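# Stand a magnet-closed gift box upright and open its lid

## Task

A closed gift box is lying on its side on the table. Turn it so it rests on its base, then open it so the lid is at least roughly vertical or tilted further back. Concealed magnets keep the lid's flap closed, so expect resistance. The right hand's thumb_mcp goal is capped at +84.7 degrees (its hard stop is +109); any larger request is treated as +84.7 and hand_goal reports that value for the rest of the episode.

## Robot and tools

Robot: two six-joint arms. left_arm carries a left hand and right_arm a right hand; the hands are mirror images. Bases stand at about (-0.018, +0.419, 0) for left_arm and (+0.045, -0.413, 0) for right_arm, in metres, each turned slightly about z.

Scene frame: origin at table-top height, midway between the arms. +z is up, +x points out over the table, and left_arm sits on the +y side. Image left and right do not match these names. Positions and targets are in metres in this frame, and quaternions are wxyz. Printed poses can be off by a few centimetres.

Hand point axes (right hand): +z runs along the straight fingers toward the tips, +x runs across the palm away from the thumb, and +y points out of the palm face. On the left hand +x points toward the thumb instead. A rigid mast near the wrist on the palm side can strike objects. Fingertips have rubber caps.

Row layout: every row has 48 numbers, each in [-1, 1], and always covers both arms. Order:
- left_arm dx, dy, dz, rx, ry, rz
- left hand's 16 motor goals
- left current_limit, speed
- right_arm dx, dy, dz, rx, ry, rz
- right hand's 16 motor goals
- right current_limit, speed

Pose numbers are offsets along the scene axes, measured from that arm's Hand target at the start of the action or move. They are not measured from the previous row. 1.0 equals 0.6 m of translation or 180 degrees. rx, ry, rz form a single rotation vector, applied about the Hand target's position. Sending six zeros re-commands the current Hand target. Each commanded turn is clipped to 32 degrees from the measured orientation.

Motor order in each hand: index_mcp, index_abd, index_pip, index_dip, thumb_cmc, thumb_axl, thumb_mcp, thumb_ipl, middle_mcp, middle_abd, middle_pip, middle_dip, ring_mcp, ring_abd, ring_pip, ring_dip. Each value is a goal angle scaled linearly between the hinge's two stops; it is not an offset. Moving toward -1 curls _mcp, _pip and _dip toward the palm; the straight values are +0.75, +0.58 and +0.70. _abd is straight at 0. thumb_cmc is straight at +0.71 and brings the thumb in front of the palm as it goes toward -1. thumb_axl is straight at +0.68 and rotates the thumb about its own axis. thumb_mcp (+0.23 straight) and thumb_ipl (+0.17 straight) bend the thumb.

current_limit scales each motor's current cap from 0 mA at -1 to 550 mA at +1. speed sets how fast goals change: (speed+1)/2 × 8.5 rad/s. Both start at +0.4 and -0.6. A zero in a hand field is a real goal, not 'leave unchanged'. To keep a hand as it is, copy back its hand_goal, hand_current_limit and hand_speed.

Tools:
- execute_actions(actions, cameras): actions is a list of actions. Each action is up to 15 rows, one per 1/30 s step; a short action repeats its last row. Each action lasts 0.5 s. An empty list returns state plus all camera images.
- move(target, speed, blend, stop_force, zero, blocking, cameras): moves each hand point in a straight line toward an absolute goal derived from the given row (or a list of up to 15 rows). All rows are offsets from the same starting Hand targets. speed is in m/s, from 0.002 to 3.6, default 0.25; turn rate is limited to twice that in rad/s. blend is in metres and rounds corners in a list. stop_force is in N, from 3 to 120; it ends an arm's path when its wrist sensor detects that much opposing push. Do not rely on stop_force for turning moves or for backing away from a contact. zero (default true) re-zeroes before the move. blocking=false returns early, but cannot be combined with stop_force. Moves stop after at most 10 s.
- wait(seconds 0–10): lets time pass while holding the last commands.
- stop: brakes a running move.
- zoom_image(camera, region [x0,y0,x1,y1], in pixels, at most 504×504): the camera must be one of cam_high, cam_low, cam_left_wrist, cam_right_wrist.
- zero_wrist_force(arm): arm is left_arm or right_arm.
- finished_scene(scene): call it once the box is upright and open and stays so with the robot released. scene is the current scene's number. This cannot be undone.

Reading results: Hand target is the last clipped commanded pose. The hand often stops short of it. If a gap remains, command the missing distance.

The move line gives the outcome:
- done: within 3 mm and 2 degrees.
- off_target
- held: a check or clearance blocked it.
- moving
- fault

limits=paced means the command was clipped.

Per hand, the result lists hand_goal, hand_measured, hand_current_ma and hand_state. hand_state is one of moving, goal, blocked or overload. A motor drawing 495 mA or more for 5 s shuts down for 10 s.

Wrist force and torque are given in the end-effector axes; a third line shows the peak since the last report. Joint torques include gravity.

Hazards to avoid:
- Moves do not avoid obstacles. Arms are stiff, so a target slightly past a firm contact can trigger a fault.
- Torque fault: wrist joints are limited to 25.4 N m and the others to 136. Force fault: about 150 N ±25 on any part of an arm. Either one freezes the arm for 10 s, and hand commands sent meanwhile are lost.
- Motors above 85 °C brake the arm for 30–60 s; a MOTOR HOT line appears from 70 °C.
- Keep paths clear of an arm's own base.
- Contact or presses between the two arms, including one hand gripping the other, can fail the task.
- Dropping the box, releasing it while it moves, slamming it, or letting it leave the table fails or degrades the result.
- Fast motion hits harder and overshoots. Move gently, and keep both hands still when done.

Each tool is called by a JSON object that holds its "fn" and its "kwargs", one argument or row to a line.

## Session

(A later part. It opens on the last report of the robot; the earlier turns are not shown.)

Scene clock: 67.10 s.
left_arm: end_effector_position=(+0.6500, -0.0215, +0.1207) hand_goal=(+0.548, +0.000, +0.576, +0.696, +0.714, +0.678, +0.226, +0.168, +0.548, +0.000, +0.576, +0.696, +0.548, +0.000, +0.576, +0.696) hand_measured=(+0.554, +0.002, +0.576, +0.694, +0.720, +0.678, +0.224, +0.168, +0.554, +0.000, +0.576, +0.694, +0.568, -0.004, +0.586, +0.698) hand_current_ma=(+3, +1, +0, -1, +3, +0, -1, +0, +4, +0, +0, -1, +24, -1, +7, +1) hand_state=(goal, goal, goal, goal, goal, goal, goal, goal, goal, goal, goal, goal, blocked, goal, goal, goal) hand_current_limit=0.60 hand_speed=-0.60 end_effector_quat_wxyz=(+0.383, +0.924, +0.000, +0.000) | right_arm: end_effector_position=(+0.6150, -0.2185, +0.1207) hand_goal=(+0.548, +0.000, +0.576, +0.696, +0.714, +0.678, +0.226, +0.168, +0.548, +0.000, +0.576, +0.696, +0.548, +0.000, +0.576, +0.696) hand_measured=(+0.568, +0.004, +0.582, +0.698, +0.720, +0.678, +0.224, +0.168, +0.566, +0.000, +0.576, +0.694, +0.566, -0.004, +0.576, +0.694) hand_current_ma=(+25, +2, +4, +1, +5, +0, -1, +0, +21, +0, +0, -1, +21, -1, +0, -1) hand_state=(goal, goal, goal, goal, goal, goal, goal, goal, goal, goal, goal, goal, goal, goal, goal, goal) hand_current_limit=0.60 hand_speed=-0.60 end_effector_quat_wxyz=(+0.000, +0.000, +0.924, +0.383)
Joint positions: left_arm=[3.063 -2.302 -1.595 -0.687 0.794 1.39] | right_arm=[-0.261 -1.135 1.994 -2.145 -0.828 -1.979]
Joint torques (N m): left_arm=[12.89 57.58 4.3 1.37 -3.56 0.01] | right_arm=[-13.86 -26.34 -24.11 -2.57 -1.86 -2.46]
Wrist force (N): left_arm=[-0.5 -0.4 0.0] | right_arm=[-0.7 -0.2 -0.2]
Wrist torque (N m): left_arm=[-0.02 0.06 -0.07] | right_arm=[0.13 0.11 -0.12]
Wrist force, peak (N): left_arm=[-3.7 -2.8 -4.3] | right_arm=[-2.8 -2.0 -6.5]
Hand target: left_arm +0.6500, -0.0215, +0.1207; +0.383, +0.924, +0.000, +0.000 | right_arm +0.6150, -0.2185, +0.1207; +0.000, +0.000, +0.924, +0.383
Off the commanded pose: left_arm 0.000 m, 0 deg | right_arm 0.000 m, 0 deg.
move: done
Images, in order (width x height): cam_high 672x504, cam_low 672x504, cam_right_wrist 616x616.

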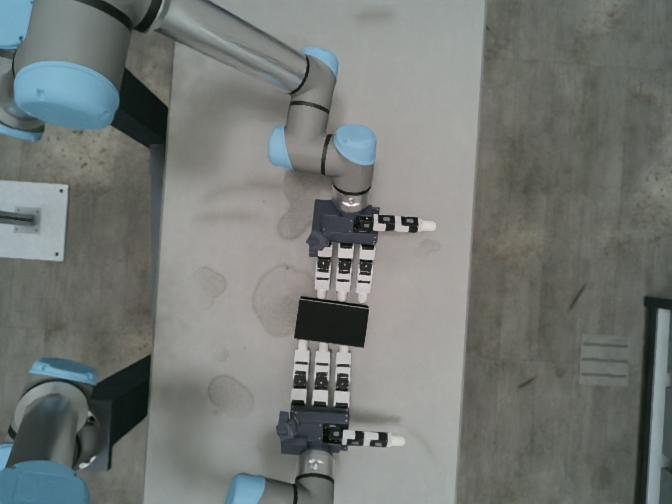

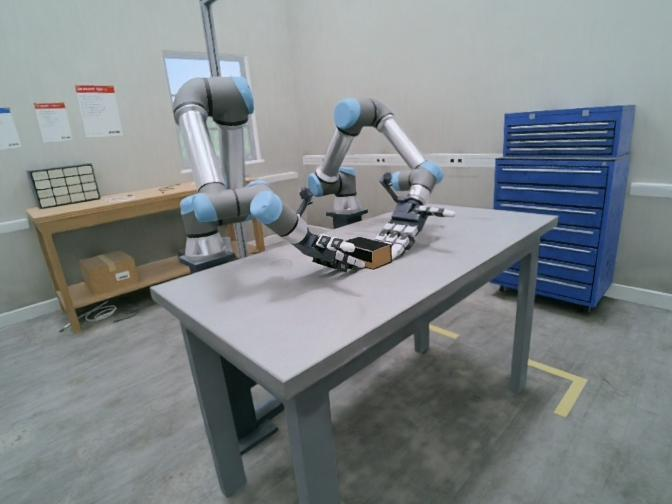

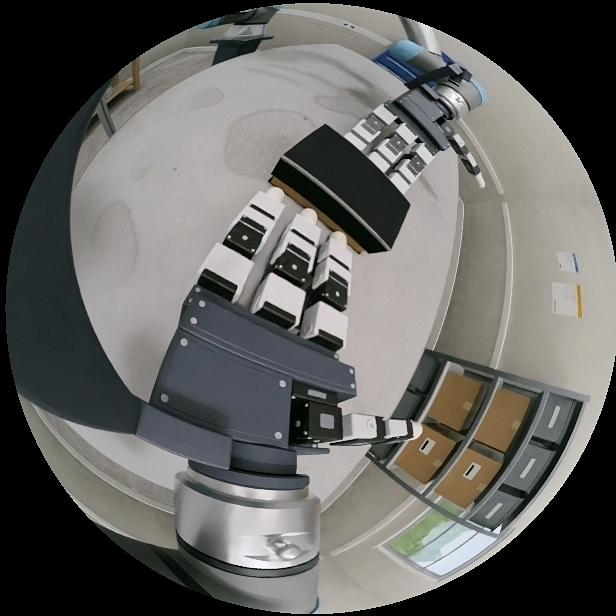

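{"fn": "move", "kwargs": {
  "target": [0,0,0,0,0,0,0.548,0,0.576,0.696,0.714,0.678,0.226,0.168,0.548,0,0.576,0.696,0.548,0,0.576,0.696,0.6,-0.6,0,0,0,0,0,0,0.767,0,0.270,0.5435,0.714,0.678,0.226,0.168,0.548,0,0.576,0.696,0.767,0,0.270,0.5435,0.78,-0.6]
}}

{"fn": "move", "kwargs": {
  "target": [0,-0.005,-0.0025,0,0,0,0.548,0,0.576,0.696,0.714,0.678,0.226,0.168,0.548,0,0.576,0.696,0.548,0,0.576,0.696,0.6,-0.6,0,0.005,-0.0025,0,0,0,0.767,0,0.270,0.5435,0.714,0.678,0.226,0.168,0.548,0,0.576,0.696,0.767,0,0.270,0.5435,0.78,-0.6],
  "speed": 0.004,
  "stop_force": 14,
  "cameras": ["cam_low", "cam_right_wrist"]
}}

{"fn": "zoom_image", "kwargs": {
  "camera": "cam_right_wrist",
  "region": [220, 150, 380, 270]
}}

{"fn": "zoom_image", "kwargs": {
  "camera": "cam_low",
  "region": [320, 215, 400, 285]
}}

Scene clock: 68.53 s.
left_arm: end_effector_position=(+0.6500, -0.0215, +0.1207) hand_goal=(+0.548, +0.000, +0.576, +0.696, +0.714, +0.678, +0.226, +0.168, +0.548, +0.000, +0.576, +0.696, +0.548, +0.000, +0.576, +0.696) hand_measured=(+0.554, +0.002, +0.576, +0.694, +0.720, +0.678, +0.224, +0.168, +0.554, +0.000, +0.576, +0.694, +0.568, -0.004, +0.586, +0.698) hand_current_ma=(+3, +1, +0, -1, +3, +0, -1, +0, +4, +0, +0, -1, +24, -1, +7, +1) hand_state=(goal, goal, goal, goal, goal, goal, goal, goal, goal, goal, goal, goal, blocked, goal, goal, goal) hand_current_limit=0.60 hand_speed=-0.60 end_effector_quat_wxyz=(+0.383, +0.924, +0.000, +0.000) | right_arm: end_effector_position=(+0.6150, -0.2186, +0.1207) hand_goal=(+0.768, +0.000, +0.270, +0.544, +0.714, +0.678, +0.226, +0.168, +0.548, +0.000, +0.576, +0.696, +0.768, +0.000, +0.270, +0.544) hand_measured=(+0.744, +0.002, +0.270, +0.552, +0.720, +0.678, +0.224, +0.168, +0.564, +0.000, +0.576, +0.694, +0.744, -0.004, +0.268, +0.548) hand_current_ma=(-36, +1, +0, +6, +5, +0, -1, +0, +21, +0, +0, -1, -34, -1, -1, +2) hand_state=(blocked, goal, goal, goal, goal, goal, goal, goal, goal, goal, goal, goal, blocked, goal, goal, goal) hand_current_limit=0.78 hand_speed=-0.60 end_effector_quat_wxyz=(+0.000, +0.000, +0.924, +0.383)
Joint positions: left_arm=[3.063 -2.302 -1.595 -0.687 0.794 1.39] | right_arm=[-0.261 -1.135 1.994 -2.145 -0.828 -1.979]
Joint torques (N m): left_arm=[12.61 58.05 4.47 1.7 -3.85 -1.05] | right_arm=[-11.13 -26.76 -16.11 -3.11 -1.63 -2]
Wrist force (N): left_arm=[-0.5 -0.2 -0.1] | right_arm=[-1.0 2.6 -4.2]
Wrist torque (N m): left_arm=[0.04 0.03 -0.06] | right_arm=[0.35 0.18 -0.08]
Wrist force, peak (N): left_arm=[-0.8 -0.8 0.2] | right_arm=[-0.6 4.1 -6.2]
Hand target: left_arm +0.6500, -0.0215, +0.1207; +0.383, +0.924, +0.000, +0.000 | right_arm +0.6150, -0.2185, +0.1207; +0.000, +0.000, +0.924, +0.383
Off the commanded pose: left_arm 0.000 m, 0 deg | right_arm 0.000 m, 0 deg.
move: done

Scene clock: 70.30 s.
left_arm: end_effector_position=(+0.6501, -0.0235, +0.1197) hand_goal=(+0.548, +0.000, +0.576, +0.696, +0.714, +0.678, +0.226, +0.168, +0.548, +0.000, +0.576, +0.696, +0.548, +0.000, +0.576, +0.696) hand_measured=(+0.554, +0.002, +0.576, +0.694, +0.720, +0.678, +0.224, +0.168, +0.556, -0.006, +0.576, +0.690, +0.566, -0.018, +0.580, +0.696) hand_current_ma=(+3, +1, +0, -1, +3, +0, -1, +0, +5, -2, +0, -3, +21, -15, +2, +0) hand_state=(goal, goal, goal, goal, goal, goal, goal, goal, goal, goal, goal, goal, goal, goal, goal, goal) hand_current_limit=0.60 hand_speed=-0.60 end_effector_quat_wxyz=(+0.383, +0.924, +0.000, +0.000) | right_arm: end_effector_position=(+0.6150, -0.2166, +0.1198) hand_goal=(+0.768, +0.000, +0.270, +0.544, +0.714, +0.678, +0.226, +0.168, +0.548, +0.000, +0.576, +0.696, +0.768, +0.000, +0.270, +0.544) hand_measured=(+0.746, +0.018, +0.254, +0.552, +0.720, +0.678, +0.224, +0.168, +0.564, +0.000, +0.576, +0.694, +0.742, -0.002, +0.258, +0.548) hand_current_ma=(-31, +16, -18, +7, +5, +0, -1, +0, +21, +0, +0, -1, -41, -1, -10, +2) hand_state=(blocked, goal, goal, goal, goal, goal, goal, goal, goal, goal, goal, goal, blocked, goal, goal, goal) hand_current_limit=0.78 hand_speed=-0.60 end_effector_quat_wxyz=(+0.000, +0.000, +0.924, +0.383)
Joint positions: left_arm=[3.06 -2.305 -1.593 -0.683 0.794 1.385] | right_arm=[-0.258 -1.133 1.995 -2.152 -0.827 -1.974]
Joint torques (N m): left_arm=[4.32 53.24 2.49 1.15 -2.33 1.41] | right_arm=[-5.65 -36.31 -11.64 1.28 -2.74 -3.28]
Wrist force (N): left_arm=[-1.6 -5.9 -13.1] | right_arm=[-2.0 1.5 -19.0]
Wrist torque (N m): left_arm=[0.78 -0.52 0.12] | right_arm=[1.33 -0.15 0.00]
Wrist force, peak (N): left_arm=[-2.0 -6.2 -15.0] | right_arm=[-1.6 1.2 -21.6]
Hand target: left_arm +0.6501, -0.0235, +0.1197; +0.383, +0.924, +0.000, +0.000 (not the last commanded pose) | right_arm +0.6150, -0.2166, +0.1198; +0.000, +0.000, +0.924, +0.383 (not the last commanded pose)
Off the commanded pose: left_arm 0.001 m, 0 deg | right_arm 0.001 m, 0 deg.
move: contact (left_arm, right_arm)
Images, in order (width x height): cam_low 672x504, cam_right_wrist 616x616.

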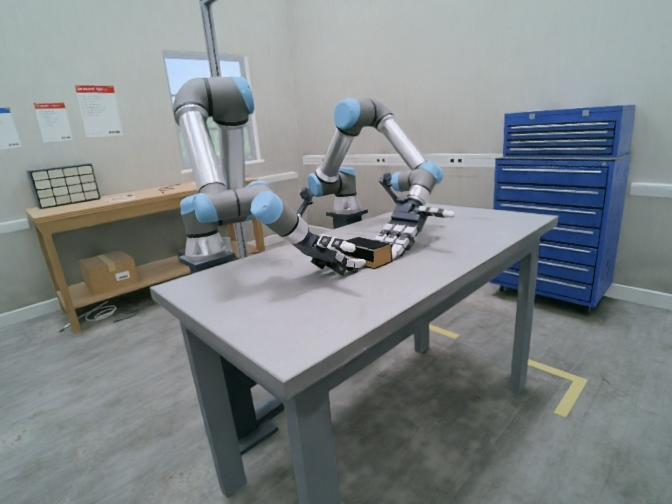

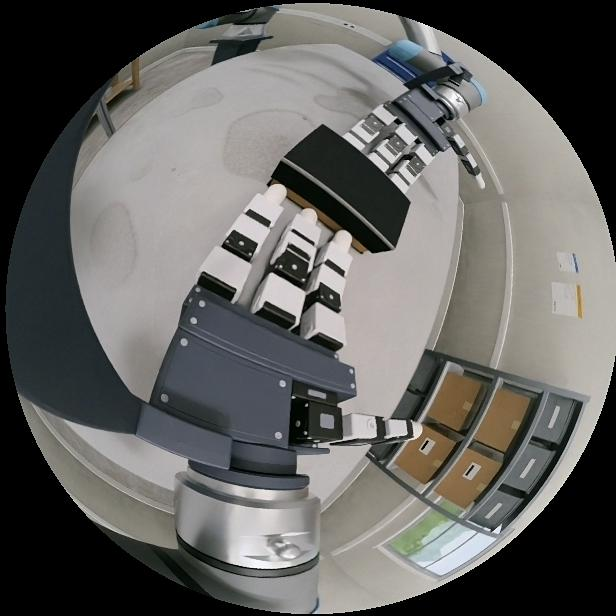

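Scaled by 3.150 from the camera's 616x616 image, which has a finer 880x880 frame.

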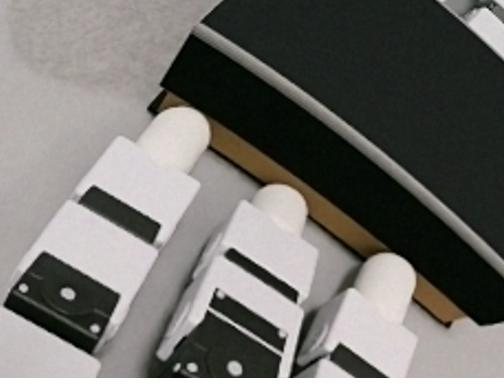

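Scaled by 6.300.

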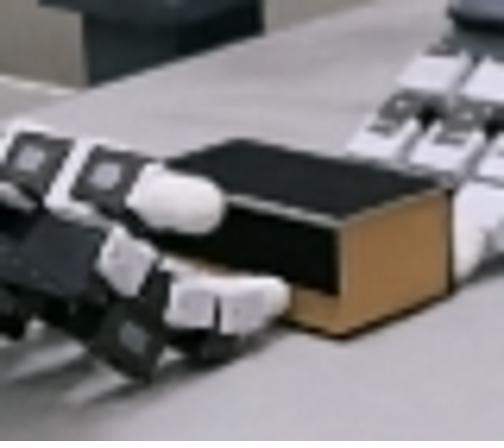

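{"fn": "move", "kwargs": {
  "target": [0,0,0,0,0,0,0.548,0,0.576,0.696,0.714,0.678,0.226,0.168,0.548,0,0.576,0.696,0.548,0,0.576,0.696,0.6,-0.6,0,0,0,0,0,0,0.589,0,0.1387,0.4638,0.714,0.678,0.226,0.168,0.548,0,0.576,0.696,0.589,0,0.1387,0.4638,0.78,-0.92],
  "cameras": ["cam_low", "cam_right_wrist"]
}}

{"fn": "zoom_image", "kwargs": {
  "camera": "cam_right_wrist",
  "region": [220, 150, 380, 270]
}}

{"fn": "zoom_image", "kwargs": {
  "camera": "cam_low",
  "region": [320, 215, 400, 285]
}}

Scene clock: 71.23 s.
left_arm: end_effector_position=(+0.6501, -0.0235, +0.1197) hand_goal=(+0.548, +0.000, +0.576, +0.696, +0.714, +0.678, +0.226, +0.168, +0.548, +0.000, +0.576, +0.696, +0.548, +0.000, +0.576, +0.696) hand_measured=(+0.554, +0.002, +0.576, +0.694, +0.720, +0.678, +0.224, +0.168, +0.556, -0.006, +0.576, +0.688, +0.566, -0.018, +0.580, +0.696) hand_current_ma=(+3, +1, +0, -1, +3, +0, -1, +0, +7, -3, +0, -4, +21, -15, +2, +0) hand_state=(goal, goal, goal, goal, goal, goal, goal, goal, goal, goal, goal, goal, goal, goal, goal, goal) hand_current_limit=0.60 hand_speed=-0.60 end_effector_quat_wxyz=(+0.383, +0.924, +0.000, +0.000) | right_arm: end_effector_position=(+0.6150, -0.2166, +0.1198) hand_goal=(+0.590, +0.000, +0.138, +0.464, +0.714, +0.678, +0.226, +0.168, +0.548, +0.000, +0.576, +0.696, +0.590, +0.000, +0.138, +0.464) hand_measured=(+0.748, +0.020, +0.214, +0.506, +0.720, +0.678, +0.224, +0.168, +0.558, +0.000, +0.576, +0.692, +0.738, -0.002, +0.200, +0.484) hand_current_ma=(+489, +20, +178, +75, +5, +0, -1, +0, +8, +0, +0, -3, +489, -1, +131, +24) hand_state=(blocked, blocked, blocked, blocked, goal, goal, goal, goal, goal, goal, goal, goal, moving, goal, blocked, goal) hand_current_limit=0.78 hand_speed=-0.92 end_effector_quat_wxyz=(+0.000, +0.000, +0.924, +0.383)
Joint positions: left_arm=[3.06 -2.305 -1.593 -0.683 0.794 1.385] | right_arm=[-0.258 -1.133 1.995 -2.152 -0.827 -1.974]
Joint torques (N m): left_arm=[2.77 52.95 4.39 1.35 -3.88 1.45] | right_arm=[-4.05 -37.42 -12.02 0.69 1.76 -2.93]
Wrist force (N): left_arm=[-1.8 -7.2 -15.0] | right_arm=[-1.1 -10.7 -12.9]
Wrist torque (N m): left_arm=[0.94 -0.51 0.14] | right_arm=[1.52 0.11 -0.37]
Wrist force, peak (N): left_arm=[-1.8 -7.2 -15.0] | right_arm=[-1.3 1.8 -19.1]
Hand target: left_arm +0.6501, -0.0235, +0.1197; +0.383, +0.924, +0.000, +0.000 | right_arm +0.6150, -0.2166, +0.1198; +0.000, +0.000, +0.924, +0.383
Off the commanded pose: left_arm 0.000 m, 0 deg | right_arm 0.000 m, 0 deg.
move: done
Images, in order (width x height): cam_low 672x504, cam_right_wrist 616x616.

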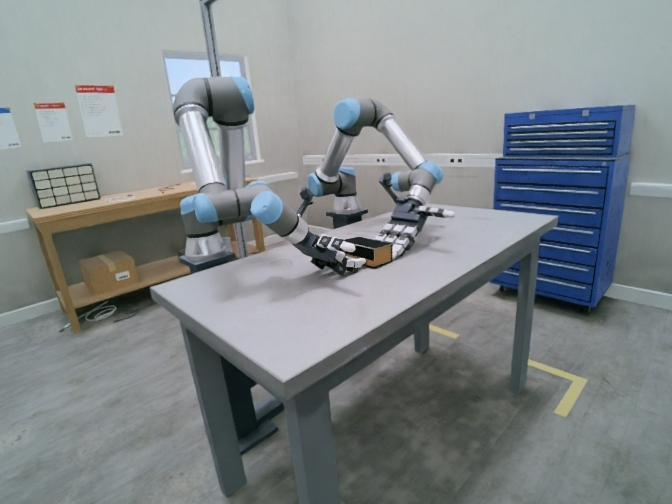

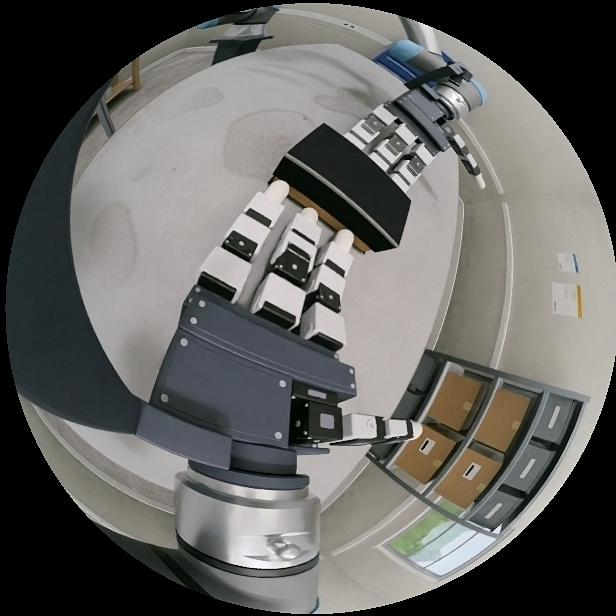

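Scaled by 3.150 from the camera's 616x616 image, which has a finer 880x880 frame.

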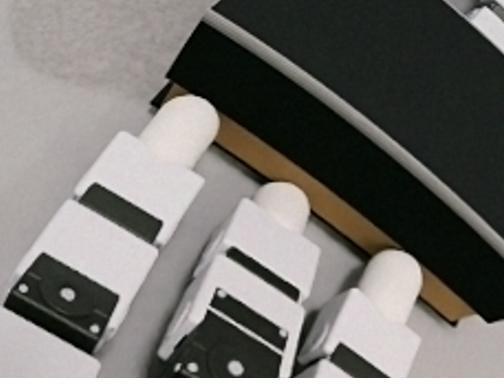

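Scaled by 6.300.

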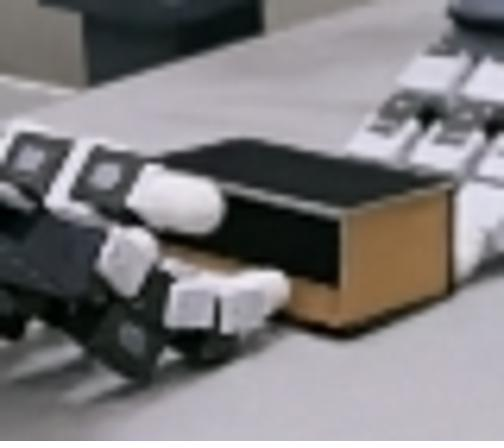

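{"fn": "move", "kwargs": {
  "target": [0,0,0,0,0,0,0.548,0,0.576,0.696,0.714,0.678,0.226,0.168,0.548,0,0.576,0.696,0.548,0,0.576,0.696,0.6,-0.6,0,0,0,0,0,0,0.55,0,-0.0803,0.3768,0.714,0.678,0.226,0.168,0.548,0,0.576,0.696,0.55,0,-0.0803,0.3768,0.78,-0.92],
  "cameras": ["cam_low", "cam_right_wrist"]
}}

{"fn": "zoom_image", "kwargs": {
  "camera": "cam_right_wrist",
  "region": [220, 150, 380, 270]
}}

{"fn": "zoom_image", "kwargs": {
  "camera": "cam_low",
  "region": [320, 215, 400, 285]
}}

Scene clock: 73.07 s.
left_arm: end_effector_position=(+0.6501, -0.0234, +0.1197) hand_goal=(+0.548, +0.000, +0.576, +0.696, +0.714, +0.678, +0.226, +0.168, +0.548, +0.000, +0.576, +0.696, +0.548, +0.000, +0.576, +0.696) hand_measured=(+0.554, +0.002, +0.576, +0.694, +0.720, +0.678, +0.224, +0.168, +0.558, -0.006, +0.574, +0.688, +0.566, -0.018, +0.582, +0.696) hand_current_ma=(+3, +1, +0, -1, +3, +0, -1, +0, +7, -2, +0, -5, +21, -15, +3, +0) hand_state=(goal, goal, goal, goal, goal, goal, goal, goal, goal, goal, goal, goal, goal, goal, goal, goal) hand_current_limit=0.60 hand_speed=-0.60 end_effector_quat_wxyz=(+0.383, +0.924, +0.000, +0.000) | right_arm: end_effector_position=(+0.6150, -0.2166, +0.1198) hand_goal=(+0.550, +0.000, -0.080, +0.376, +0.714, +0.678, +0.226, +0.168, +0.548, +0.000, +0.576, +0.696, +0.550, +0.000, -0.080, +0.376) hand_measured=(+0.730, +0.002, -0.024, +0.402, +0.720, +0.678, +0.224, +0.168, +0.560, -0.004, +0.578, +0.692, +0.568, -0.004, -0.074, +0.380) hand_current_ma=(+490, +1, +115, +35, +5, +0, -1, +0, +12, -2, +1, -2, +24, -1, +5, +2) hand_state=(blocked, goal, blocked, blocked, goal, goal, goal, goal, goal, goal, goal, goal, goal, goal, goal, goal) hand_current_limit=0.78 hand_speed=-0.92 end_effector_quat_wxyz=(+0.000, +0.000, +0.924, +0.383)
Joint positions: left_arm=[3.06 -2.305 -1.593 -0.683 0.794 1.385] | right_arm=[-0.258 -1.133 1.995 -2.152 -0.827 -1.974]
Joint torques (N m): left_arm=[-6.25 48.39 7.53 1.76 -3.93 1.42] | right_arm=[1.83 -37.02 -12.13 -0.38 2.13 -1.93]
Wrist force (N): left_arm=[-1.0 -3.6 -8.2] | right_arm=[-0.6 -5.5 -5.8]
Wrist torque (N m): left_arm=[0.50 -0.31 0.09] | right_arm=[0.72 0.23 -0.15]
Wrist force, peak (N): left_arm=[-1.2 -9.6 -20.5] | right_arm=[0.0 -16.7 -17.1]
Hand target: left_arm +0.6501, -0.0235, +0.1197; +0.383, +0.924, +0.000, +0.000 | right_arm +0.6150, -0.2166, +0.1198; +0.000, +0.000, +0.924, +0.383
Off the commanded pose: left_arm 0.000 m, 0 deg | right_arm 0.000 m, 0 deg.
move: done
Images, in order (width x height): cam_low 672x504, cam_right_wrist 616x616.

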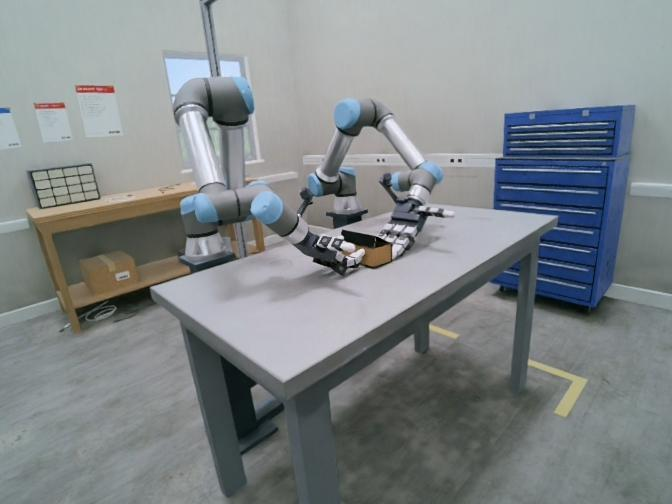

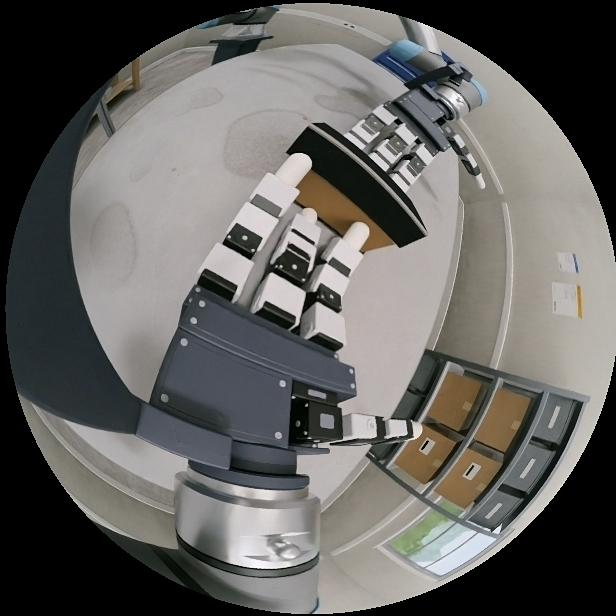

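Scaled by 3.150 from the camera's 616x616 image, which has a finer 880x880 frame.

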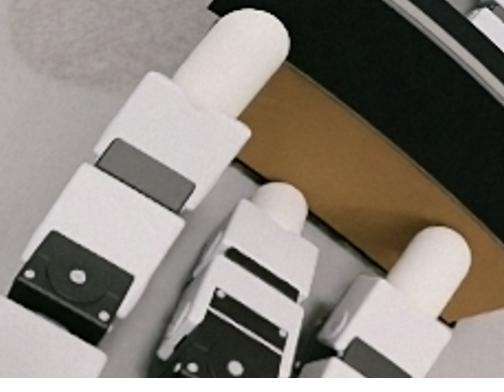

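Scaled by 6.300.

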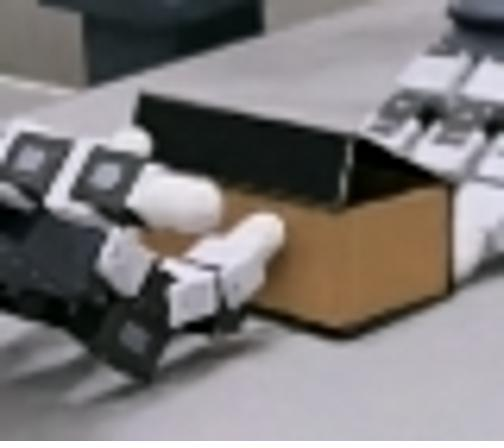

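{"fn": "zoom_image", "kwargs": {
  "camera": "cam_right_wrist",
  "region": [270, 110, 370, 200]
}}

{"fn": "zoom_image", "kwargs": {
  "camera": "cam_low",
  "region": [330, 222, 400, 275]
}}

{"fn": "execute_actions", "kwargs": {
  "actions": []
}}

{"fn": "zoom_image", "kwargs": {
  "camera": "cam_left_wrist",
  "region": [200, 80, 420, 260]
}}

{"fn": "zoom_image", "kwargs": {
  "camera": "cam_high",
  "region": [280, 270, 390, 390]
}}

Scaled by 5.040 from the camera's 616x616 image, which has a finer 880x880 frame.

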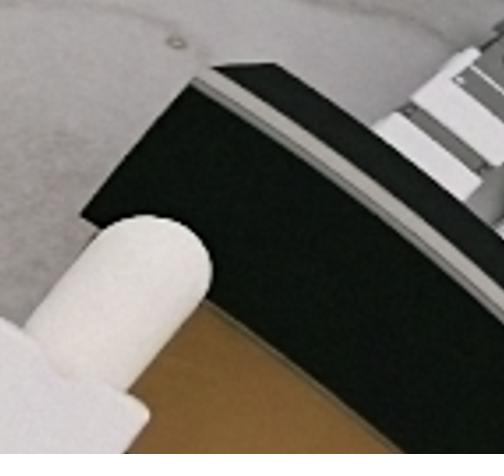

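Scaled by 7.200.

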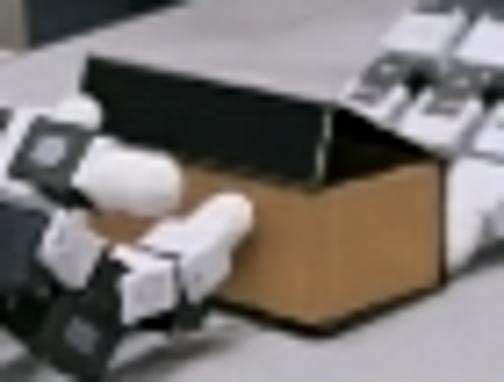

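Scene clock: 73.73 s.
left_arm: end_effector_position=(+0.6501, -0.0234, +0.1197) hand_goal=(+0.548, +0.000, +0.576, +0.696, +0.714, +0.678, +0.226, +0.168, +0.548, +0.000, +0.576, +0.696, +0.548, +0.000, +0.576, +0.696) hand_measured=(+0.554, +0.002, +0.576, +0.694, +0.720, +0.678, +0.224, +0.168, +0.558, -0.006, +0.574, +0.688, +0.566, -0.018, +0.582, +0.696) hand_current_ma=(+3, +1, +0, -1, +3, +0, -1, +0, +7, -2, +0, -5, +21, -15, +3, +0) hand_state=(goal, goal, goal, goal, goal, goal, goal, goal, goal, goal, goal, goal, goal, goal, goal, goal) hand_current_limit=0.60 hand_speed=-0.60 end_effector_quat_wxyz=(+0.383, +0.924, +0.000, +0.000) | right_arm: end_effector_position=(+0.6150, -0.2166, +0.1198) hand_goal=(+0.550, +0.000, -0.080, +0.376, +0.714, +0.678, +0.226, +0.168, +0.548, +0.000, +0.576, +0.696, +0.550, +0.000, -0.080, +0.376) hand_measured=(+0.730, +0.002, -0.024, +0.402, +0.720, +0.678, +0.224, +0.168, +0.560, -0.004, +0.578, +0.692, +0.568, -0.004, -0.074, +0.380) hand_current_ma=(+489, +1, +115, +35, +5, +0, -1, +0, +12, -2, +1, -2, +24, -1, +5, +2) hand_state=(blocked, goal, blocked, blocked, goal, goal, goal, goal, goal, goal, goal, goal, goal, goal, goal, goal) hand_current_limit=0.78 hand_speed=-0.92 end_effector_quat_wxyz=(+0.000, +0.000, +0.924, +0.383)
Joint positions: left_arm=[3.06 -2.305 -1.593 -0.683 0.794 1.385] | right_arm=[-0.258 -1.133 1.995 -2.152 -0.827 -1.974]
Joint velocities: within noise
Joint torques (N m): left_arm=[-11.08 45.66 9.06 1.94 -4.07 1.32] | right_arm=[6.2 -37.67 -12.38 -0.91 -0.42 -1.9]
Wrist force (N): left_arm=[-1.2 -3.9 -8.5] | right_arm=[-0.5 -5.3 -5.6]
Wrist torque (N m): left_arm=[0.50 -0.29 0.08] | right_arm=[0.73 0.20 -0.14]
Wrist force, peak (N): left_arm=[-0.7 -3.9 -8.7] | right_arm=[-0.5 -5.9 -6.0]
Hand target: left_arm +0.6501, -0.0235, +0.1197; +0.383, +0.924, +0.000, +0.000 | right_arm +0.6150, -0.2166, +0.1198; +0.000, +0.000, +0.924, +0.383
Off the commanded pose: left_arm 0.000 m, 0 deg | right_arm 0.000 m, 0 deg.

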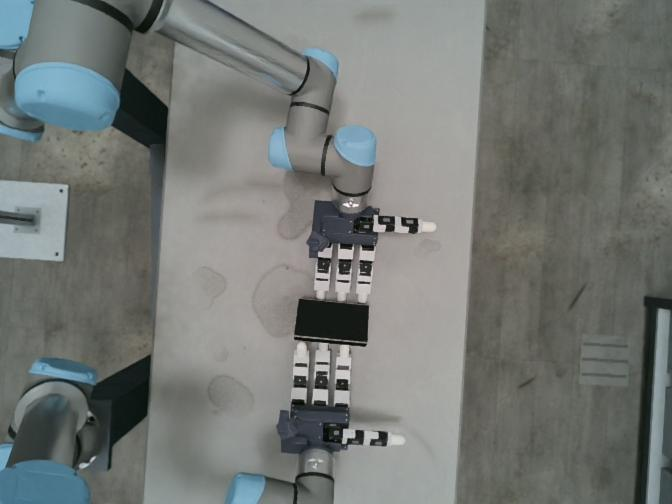

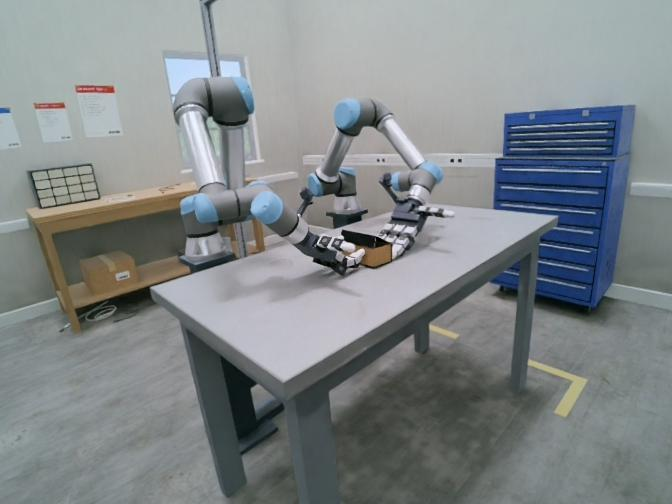

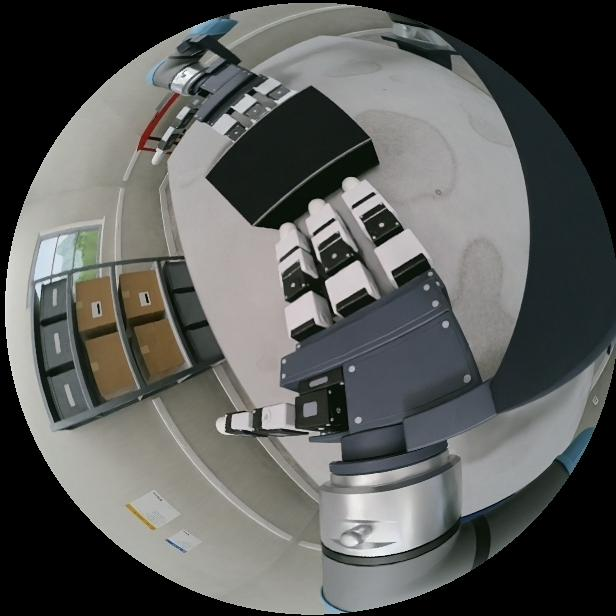

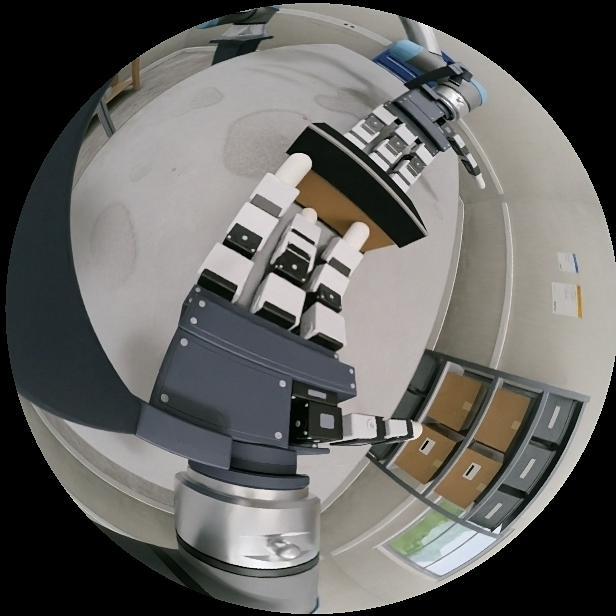

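Scaled by 2.291 from the camera's 616x616 image, which has a finer 880x880 frame.

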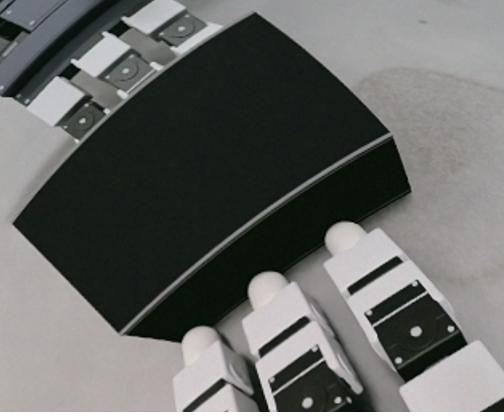

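Scaled by 4.200.

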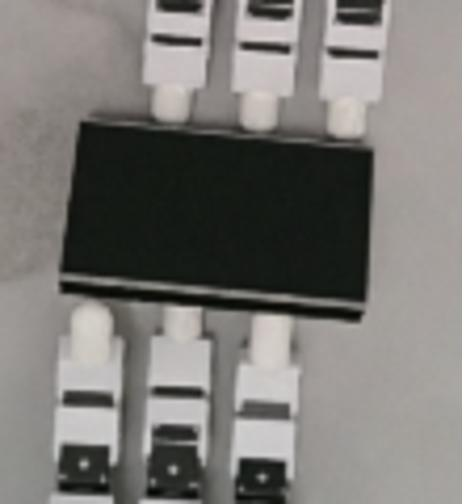

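{"fn": "move", "kwargs": {
  "target": [0,0.0042,0.0017,0,0,0,0.548,0,0.576,0.696,0.714,0.678,0.226,0.168,0.548,0,0.576,0.696,0.548,0,0.576,0.696,0.6,-0.6,0,0,0,0,0,0,0.863,0,-0.2263,0.2899,0.714,0.678,0.226,0.168,0.863,0,-0.2263,0.2899,0.55,0,-0.0803,0.3768,0.78,-0.8],
  "speed": 0.02,
  "cameras": ["cam_low", "cam_right_wrist"]
}}

{"fn": "zoom_image", "kwargs": {
  "camera": "cam_right_wrist",
  "region": [240, 110, 400, 260]
}}

{"fn": "zoom_image", "kwargs": {
  "camera": "cam_low",
  "region": [330, 222, 400, 275]
}}

Scene clock: 79.33 s.
left_arm: end_effector_position=(+0.6501, -0.0209, +0.1208) hand_goal=(+0.548, +0.000, +0.576, +0.696, +0.714, +0.678, +0.226, +0.168, +0.548, +0.000, +0.576, +0.696, +0.548, +0.000, +0.576, +0.696) hand_measured=(+0.554, +0.002, +0.576, +0.694, +0.720, +0.678, +0.224, +0.168, +0.556, -0.002, +0.576, +0.694, +0.566, -0.002, +0.582, +0.696) hand_current_ma=(+3, +1, +0, -1, +3, +0, -1, +0, +5, -1, +0, -1, +20, -1, +3, +0) hand_state=(goal, goal, goal, goal, goal, goal, goal, goal, goal, goal, goal, goal, goal, goal, goal, goal) hand_current_limit=0.60 hand_speed=-0.60 end_effector_quat_wxyz=(+0.383, +0.924, +0.000, +0.000) | right_arm: end_effector_position=(+0.6150, -0.2166, +0.1198) hand_goal=(+0.864, +0.000, -0.226, +0.290, +0.714, +0.678, +0.226, +0.168, +0.864, +0.000, -0.226, +0.290, +0.550, +0.000, -0.080, +0.376) hand_measured=(+0.868, +0.002, -0.218, +0.294, +0.720, +0.678, +0.224, +0.168, +0.868, -0.002, -0.218, +0.294, +0.568, -0.004, -0.074, +0.380) hand_current_ma=(+2, +1, +6, +2, +5, +0, -1, +0, +2, -1, +6, +2, +24, -1, +5, +2) hand_state=(goal, goal, goal, goal, goal, goal, goal, goal, goal, goal, goal, goal, goal, goal, goal, goal) hand_current_limit=0.78 hand_speed=-0.80 end_effector_quat_wxyz=(+0.000, +0.000, +0.924, +0.383)
Joint positions: left_arm=[3.064 -2.301 -1.595 -0.688 0.793 1.39] | right_arm=[-0.258 -1.133 1.995 -2.152 -0.827 -1.974]
Joint torques (N m): left_arm=[-5.1 39.92 18.8 4.46 -3.22 -1.06] | right_arm=[-5.9 -38.79 -12.92 -3.37 -0.58 0.4]
Wrist force (N): left_arm=[-0.8 -0.2 0.4] | right_arm=[-0.7 0.1 -0.5]
Wrist torque (N m): left_arm=[-0.05 0.11 -0.15] | right_arm=[0.18 0.11 -0.18]
Wrist force, peak (N): left_arm=[-1.0 -3.9 -8.8] | right_arm=[-0.5 -5.8 -5.9]
Hand target: left_arm +0.6501, -0.0209, +0.1207; +0.383, +0.924, +0.000, +0.000 | right_arm +0.6150, -0.2166, +0.1198; +0.000, +0.000, +0.924, +0.383
Off the commanded pose: left_arm 0.000 m, 0 deg | right_arm 0.000 m, 0 deg.
move: done
Images, in order (width x height): cam_low 672x504, cam_right_wrist 616x616.

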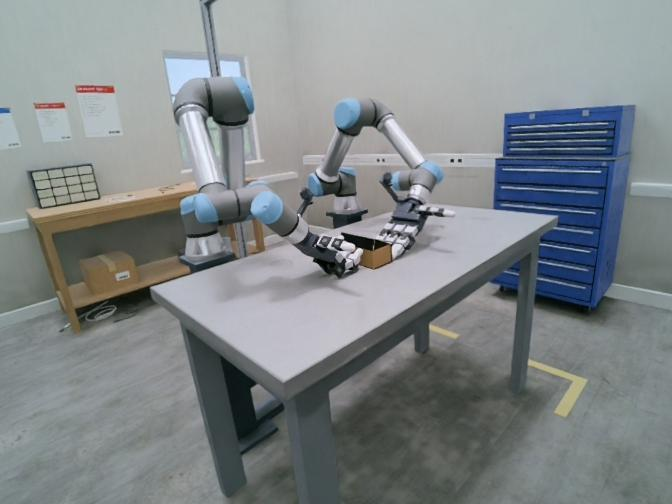

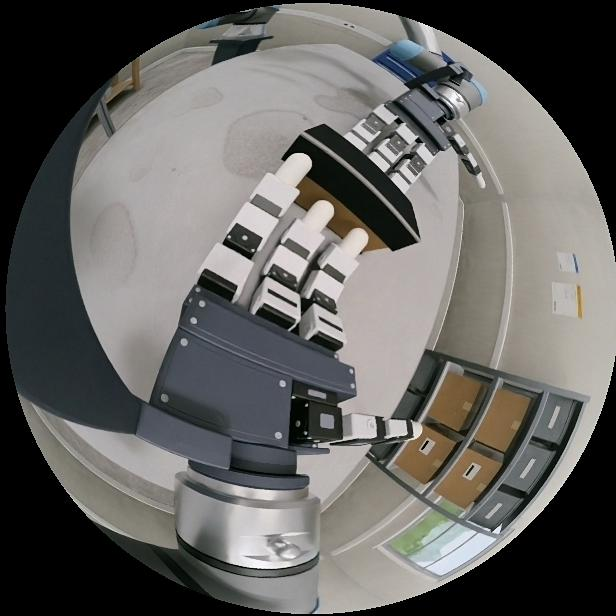

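Scaled by 3.150 from the camera's 616x616 image, which has a finer 880x880 frame.

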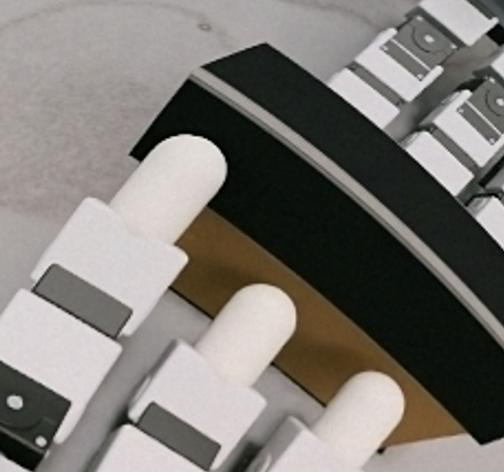

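Scaled by 7.200.

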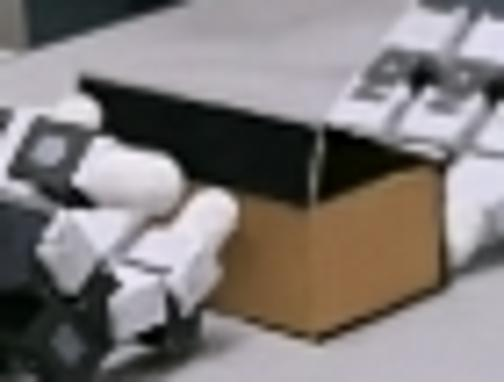

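{"fn": "move", "kwargs": {
  "target": [0,0,0,0,0,0,0.548,0,0.576,0.696,0.714,0.678,0.226,0.168,0.548,0,0.576,0.696,0.548,0,0.576,0.696,0.6,-0.6,0,-0.039,0.0152,0,0,0,0.411,0,0.2847,0.5507,0.714,0.678,0.226,0.168,0.411,0,0.2847,0.5507,0.411,0,0.2847,0.5507,0.6,-0.7],
  "speed": 0.08,
  "cameras": ["cam_high", "cam_low", "cam_right_wrist"]
}}

{"fn": "zoom_image", "kwargs": {
  "camera": "cam_right_wrist",
  "region": [240, 110, 440, 280]
}}

{"fn": "zoom_image", "kwargs": {
  "camera": "cam_low",
  "region": [320, 222, 400, 282]
}}

{"fn": "zoom_image", "kwargs": {
  "camera": "cam_high",
  "region": [280, 270, 390, 390]
}}

Scene clock: 80.97 s.
left_arm: end_effector_position=(+0.6501, -0.0209, +0.1207) hand_goal=(+0.548, +0.000, +0.576, +0.696, +0.714, +0.678, +0.226, +0.168, +0.548, +0.000, +0.576, +0.696, +0.548, +0.000, +0.576, +0.696) hand_measured=(+0.554, +0.002, +0.576, +0.694, +0.720, +0.678, +0.224, +0.168, +0.556, -0.002, +0.576, +0.694, +0.566, -0.002, +0.582, +0.696) hand_current_ma=(+3, +1, +0, -1, +3, +0, -1, +0, +5, -1, +0, -1, +20, -1, +3, +0) hand_state=(goal, goal, goal, goal, goal, goal, goal, goal, goal, goal, goal, goal, goal, goal, goal, goal) hand_current_limit=0.60 hand_speed=-0.60 end_effector_quat_wxyz=(+0.383, +0.924, +0.000, +0.000) | right_arm: end_effector_position=(+0.6151, -0.2402, +0.1290) hand_goal=(+0.412, +0.000, +0.284, +0.550, +0.714, +0.678, +0.226, +0.168, +0.412, +0.000, +0.284, +0.550, +0.412, +0.000, +0.284, +0.550) hand_measured=(+0.434, +0.002, +0.284, +0.548, +0.720, +0.678, +0.224, +0.168, +0.432, -0.002, +0.284, +0.548, +0.432, -0.004, +0.284, +0.548) hand_current_ma=(+32, +1, +0, -1, +5, +0, -1, +0, +27, -1, +0, -1, +27, -1, +0, -1) hand_state=(blocked, goal, goal, goal, goal, goal, goal, goal, blocked, goal, goal, goal, goal, goal, goal, goal) hand_current_limit=0.60 hand_speed=-0.70 end_effector_quat_wxyz=(+0.000, +0.000, +0.924, +0.382) end_effector_velocity=(+0.000, +0.001, +0.000) end_effector_angular_velocity=(-0.001, +0.000, -0.001)
Joint positions: left_arm=[3.064 -2.302 -1.595 -0.688 0.793 1.39] | right_arm=[-0.3 -1.153 1.979 -2.081 -0.84 -2.029]
Joint velocities: left_arm=[within noise] | right_arm=[0.003 -0.001 0.001 -0.004 0 0.005]
Joint torques (N m): left_arm=[-8.69 37.49 25.36 4.43 -1.54 -1.1] | right_arm=[12.84 -26.32 -9.23 -3.85 2.73 3.07]
Wrist force (N): left_arm=[-0.6 -0.1 0.5] | right_arm=[-1.1 0.1 -0.8]
Wrist torque (N m): left_arm=[-0.03 0.09 -0.13] | right_arm=[0.24 0.16 -0.26]
Wrist force, peak (N): left_arm=[-1.1 -0.2 0.2] | right_arm=[-1.0 -0.2 -1.4]
Hand target: left_arm +0.6501, -0.0209, +0.1207; +0.383, +0.924, +0.000, +0.000 | right_arm +0.6150, -0.2400, +0.1289; +0.000, +0.000, +0.924, +0.383
Off the commanded pose: left_arm 0.000 m, 0 deg | right_arm 0.000 m, 0 deg.
move: done
Images, in order (width x height): cam_high 672x504, cam_low 672x504, cam_right_wrist 616x616.

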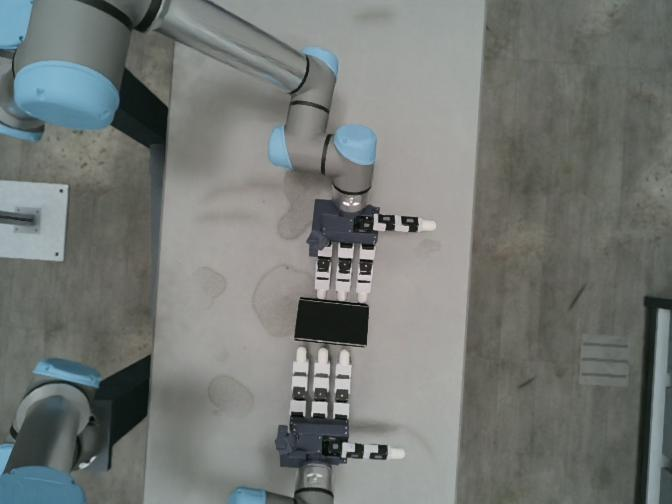

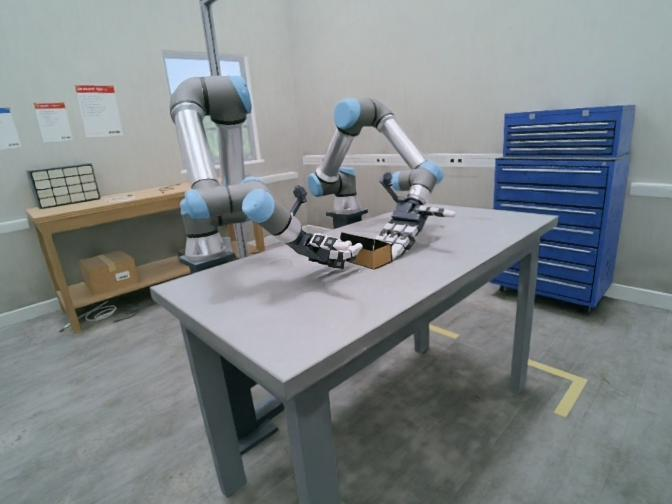

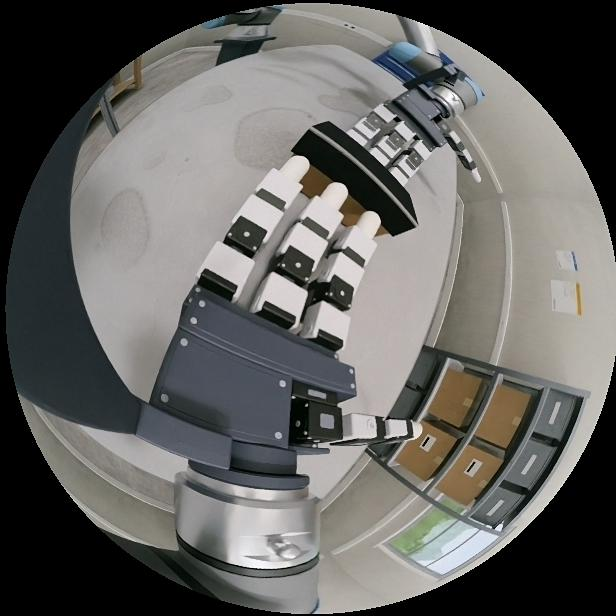

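Scaled by 2.520 from the camera's 616x616 image, which has a finer 880x880 frame.

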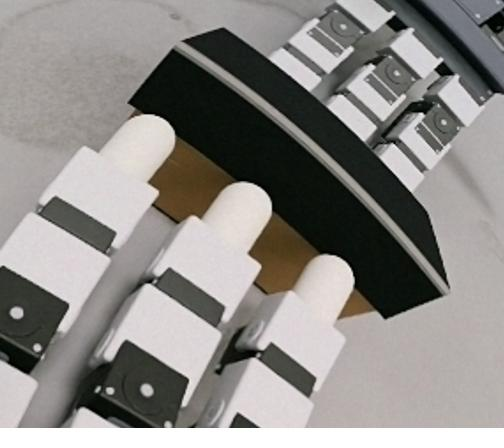

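Scaled by 6.300.

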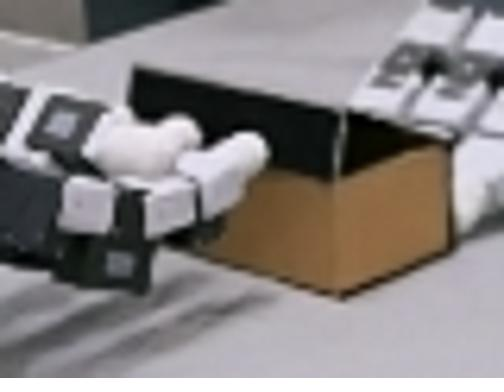

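Scaled by 4.200.

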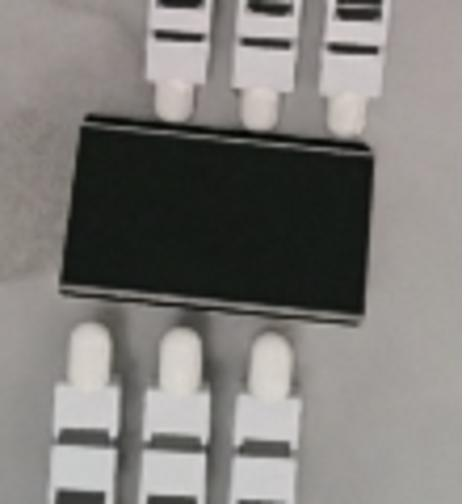

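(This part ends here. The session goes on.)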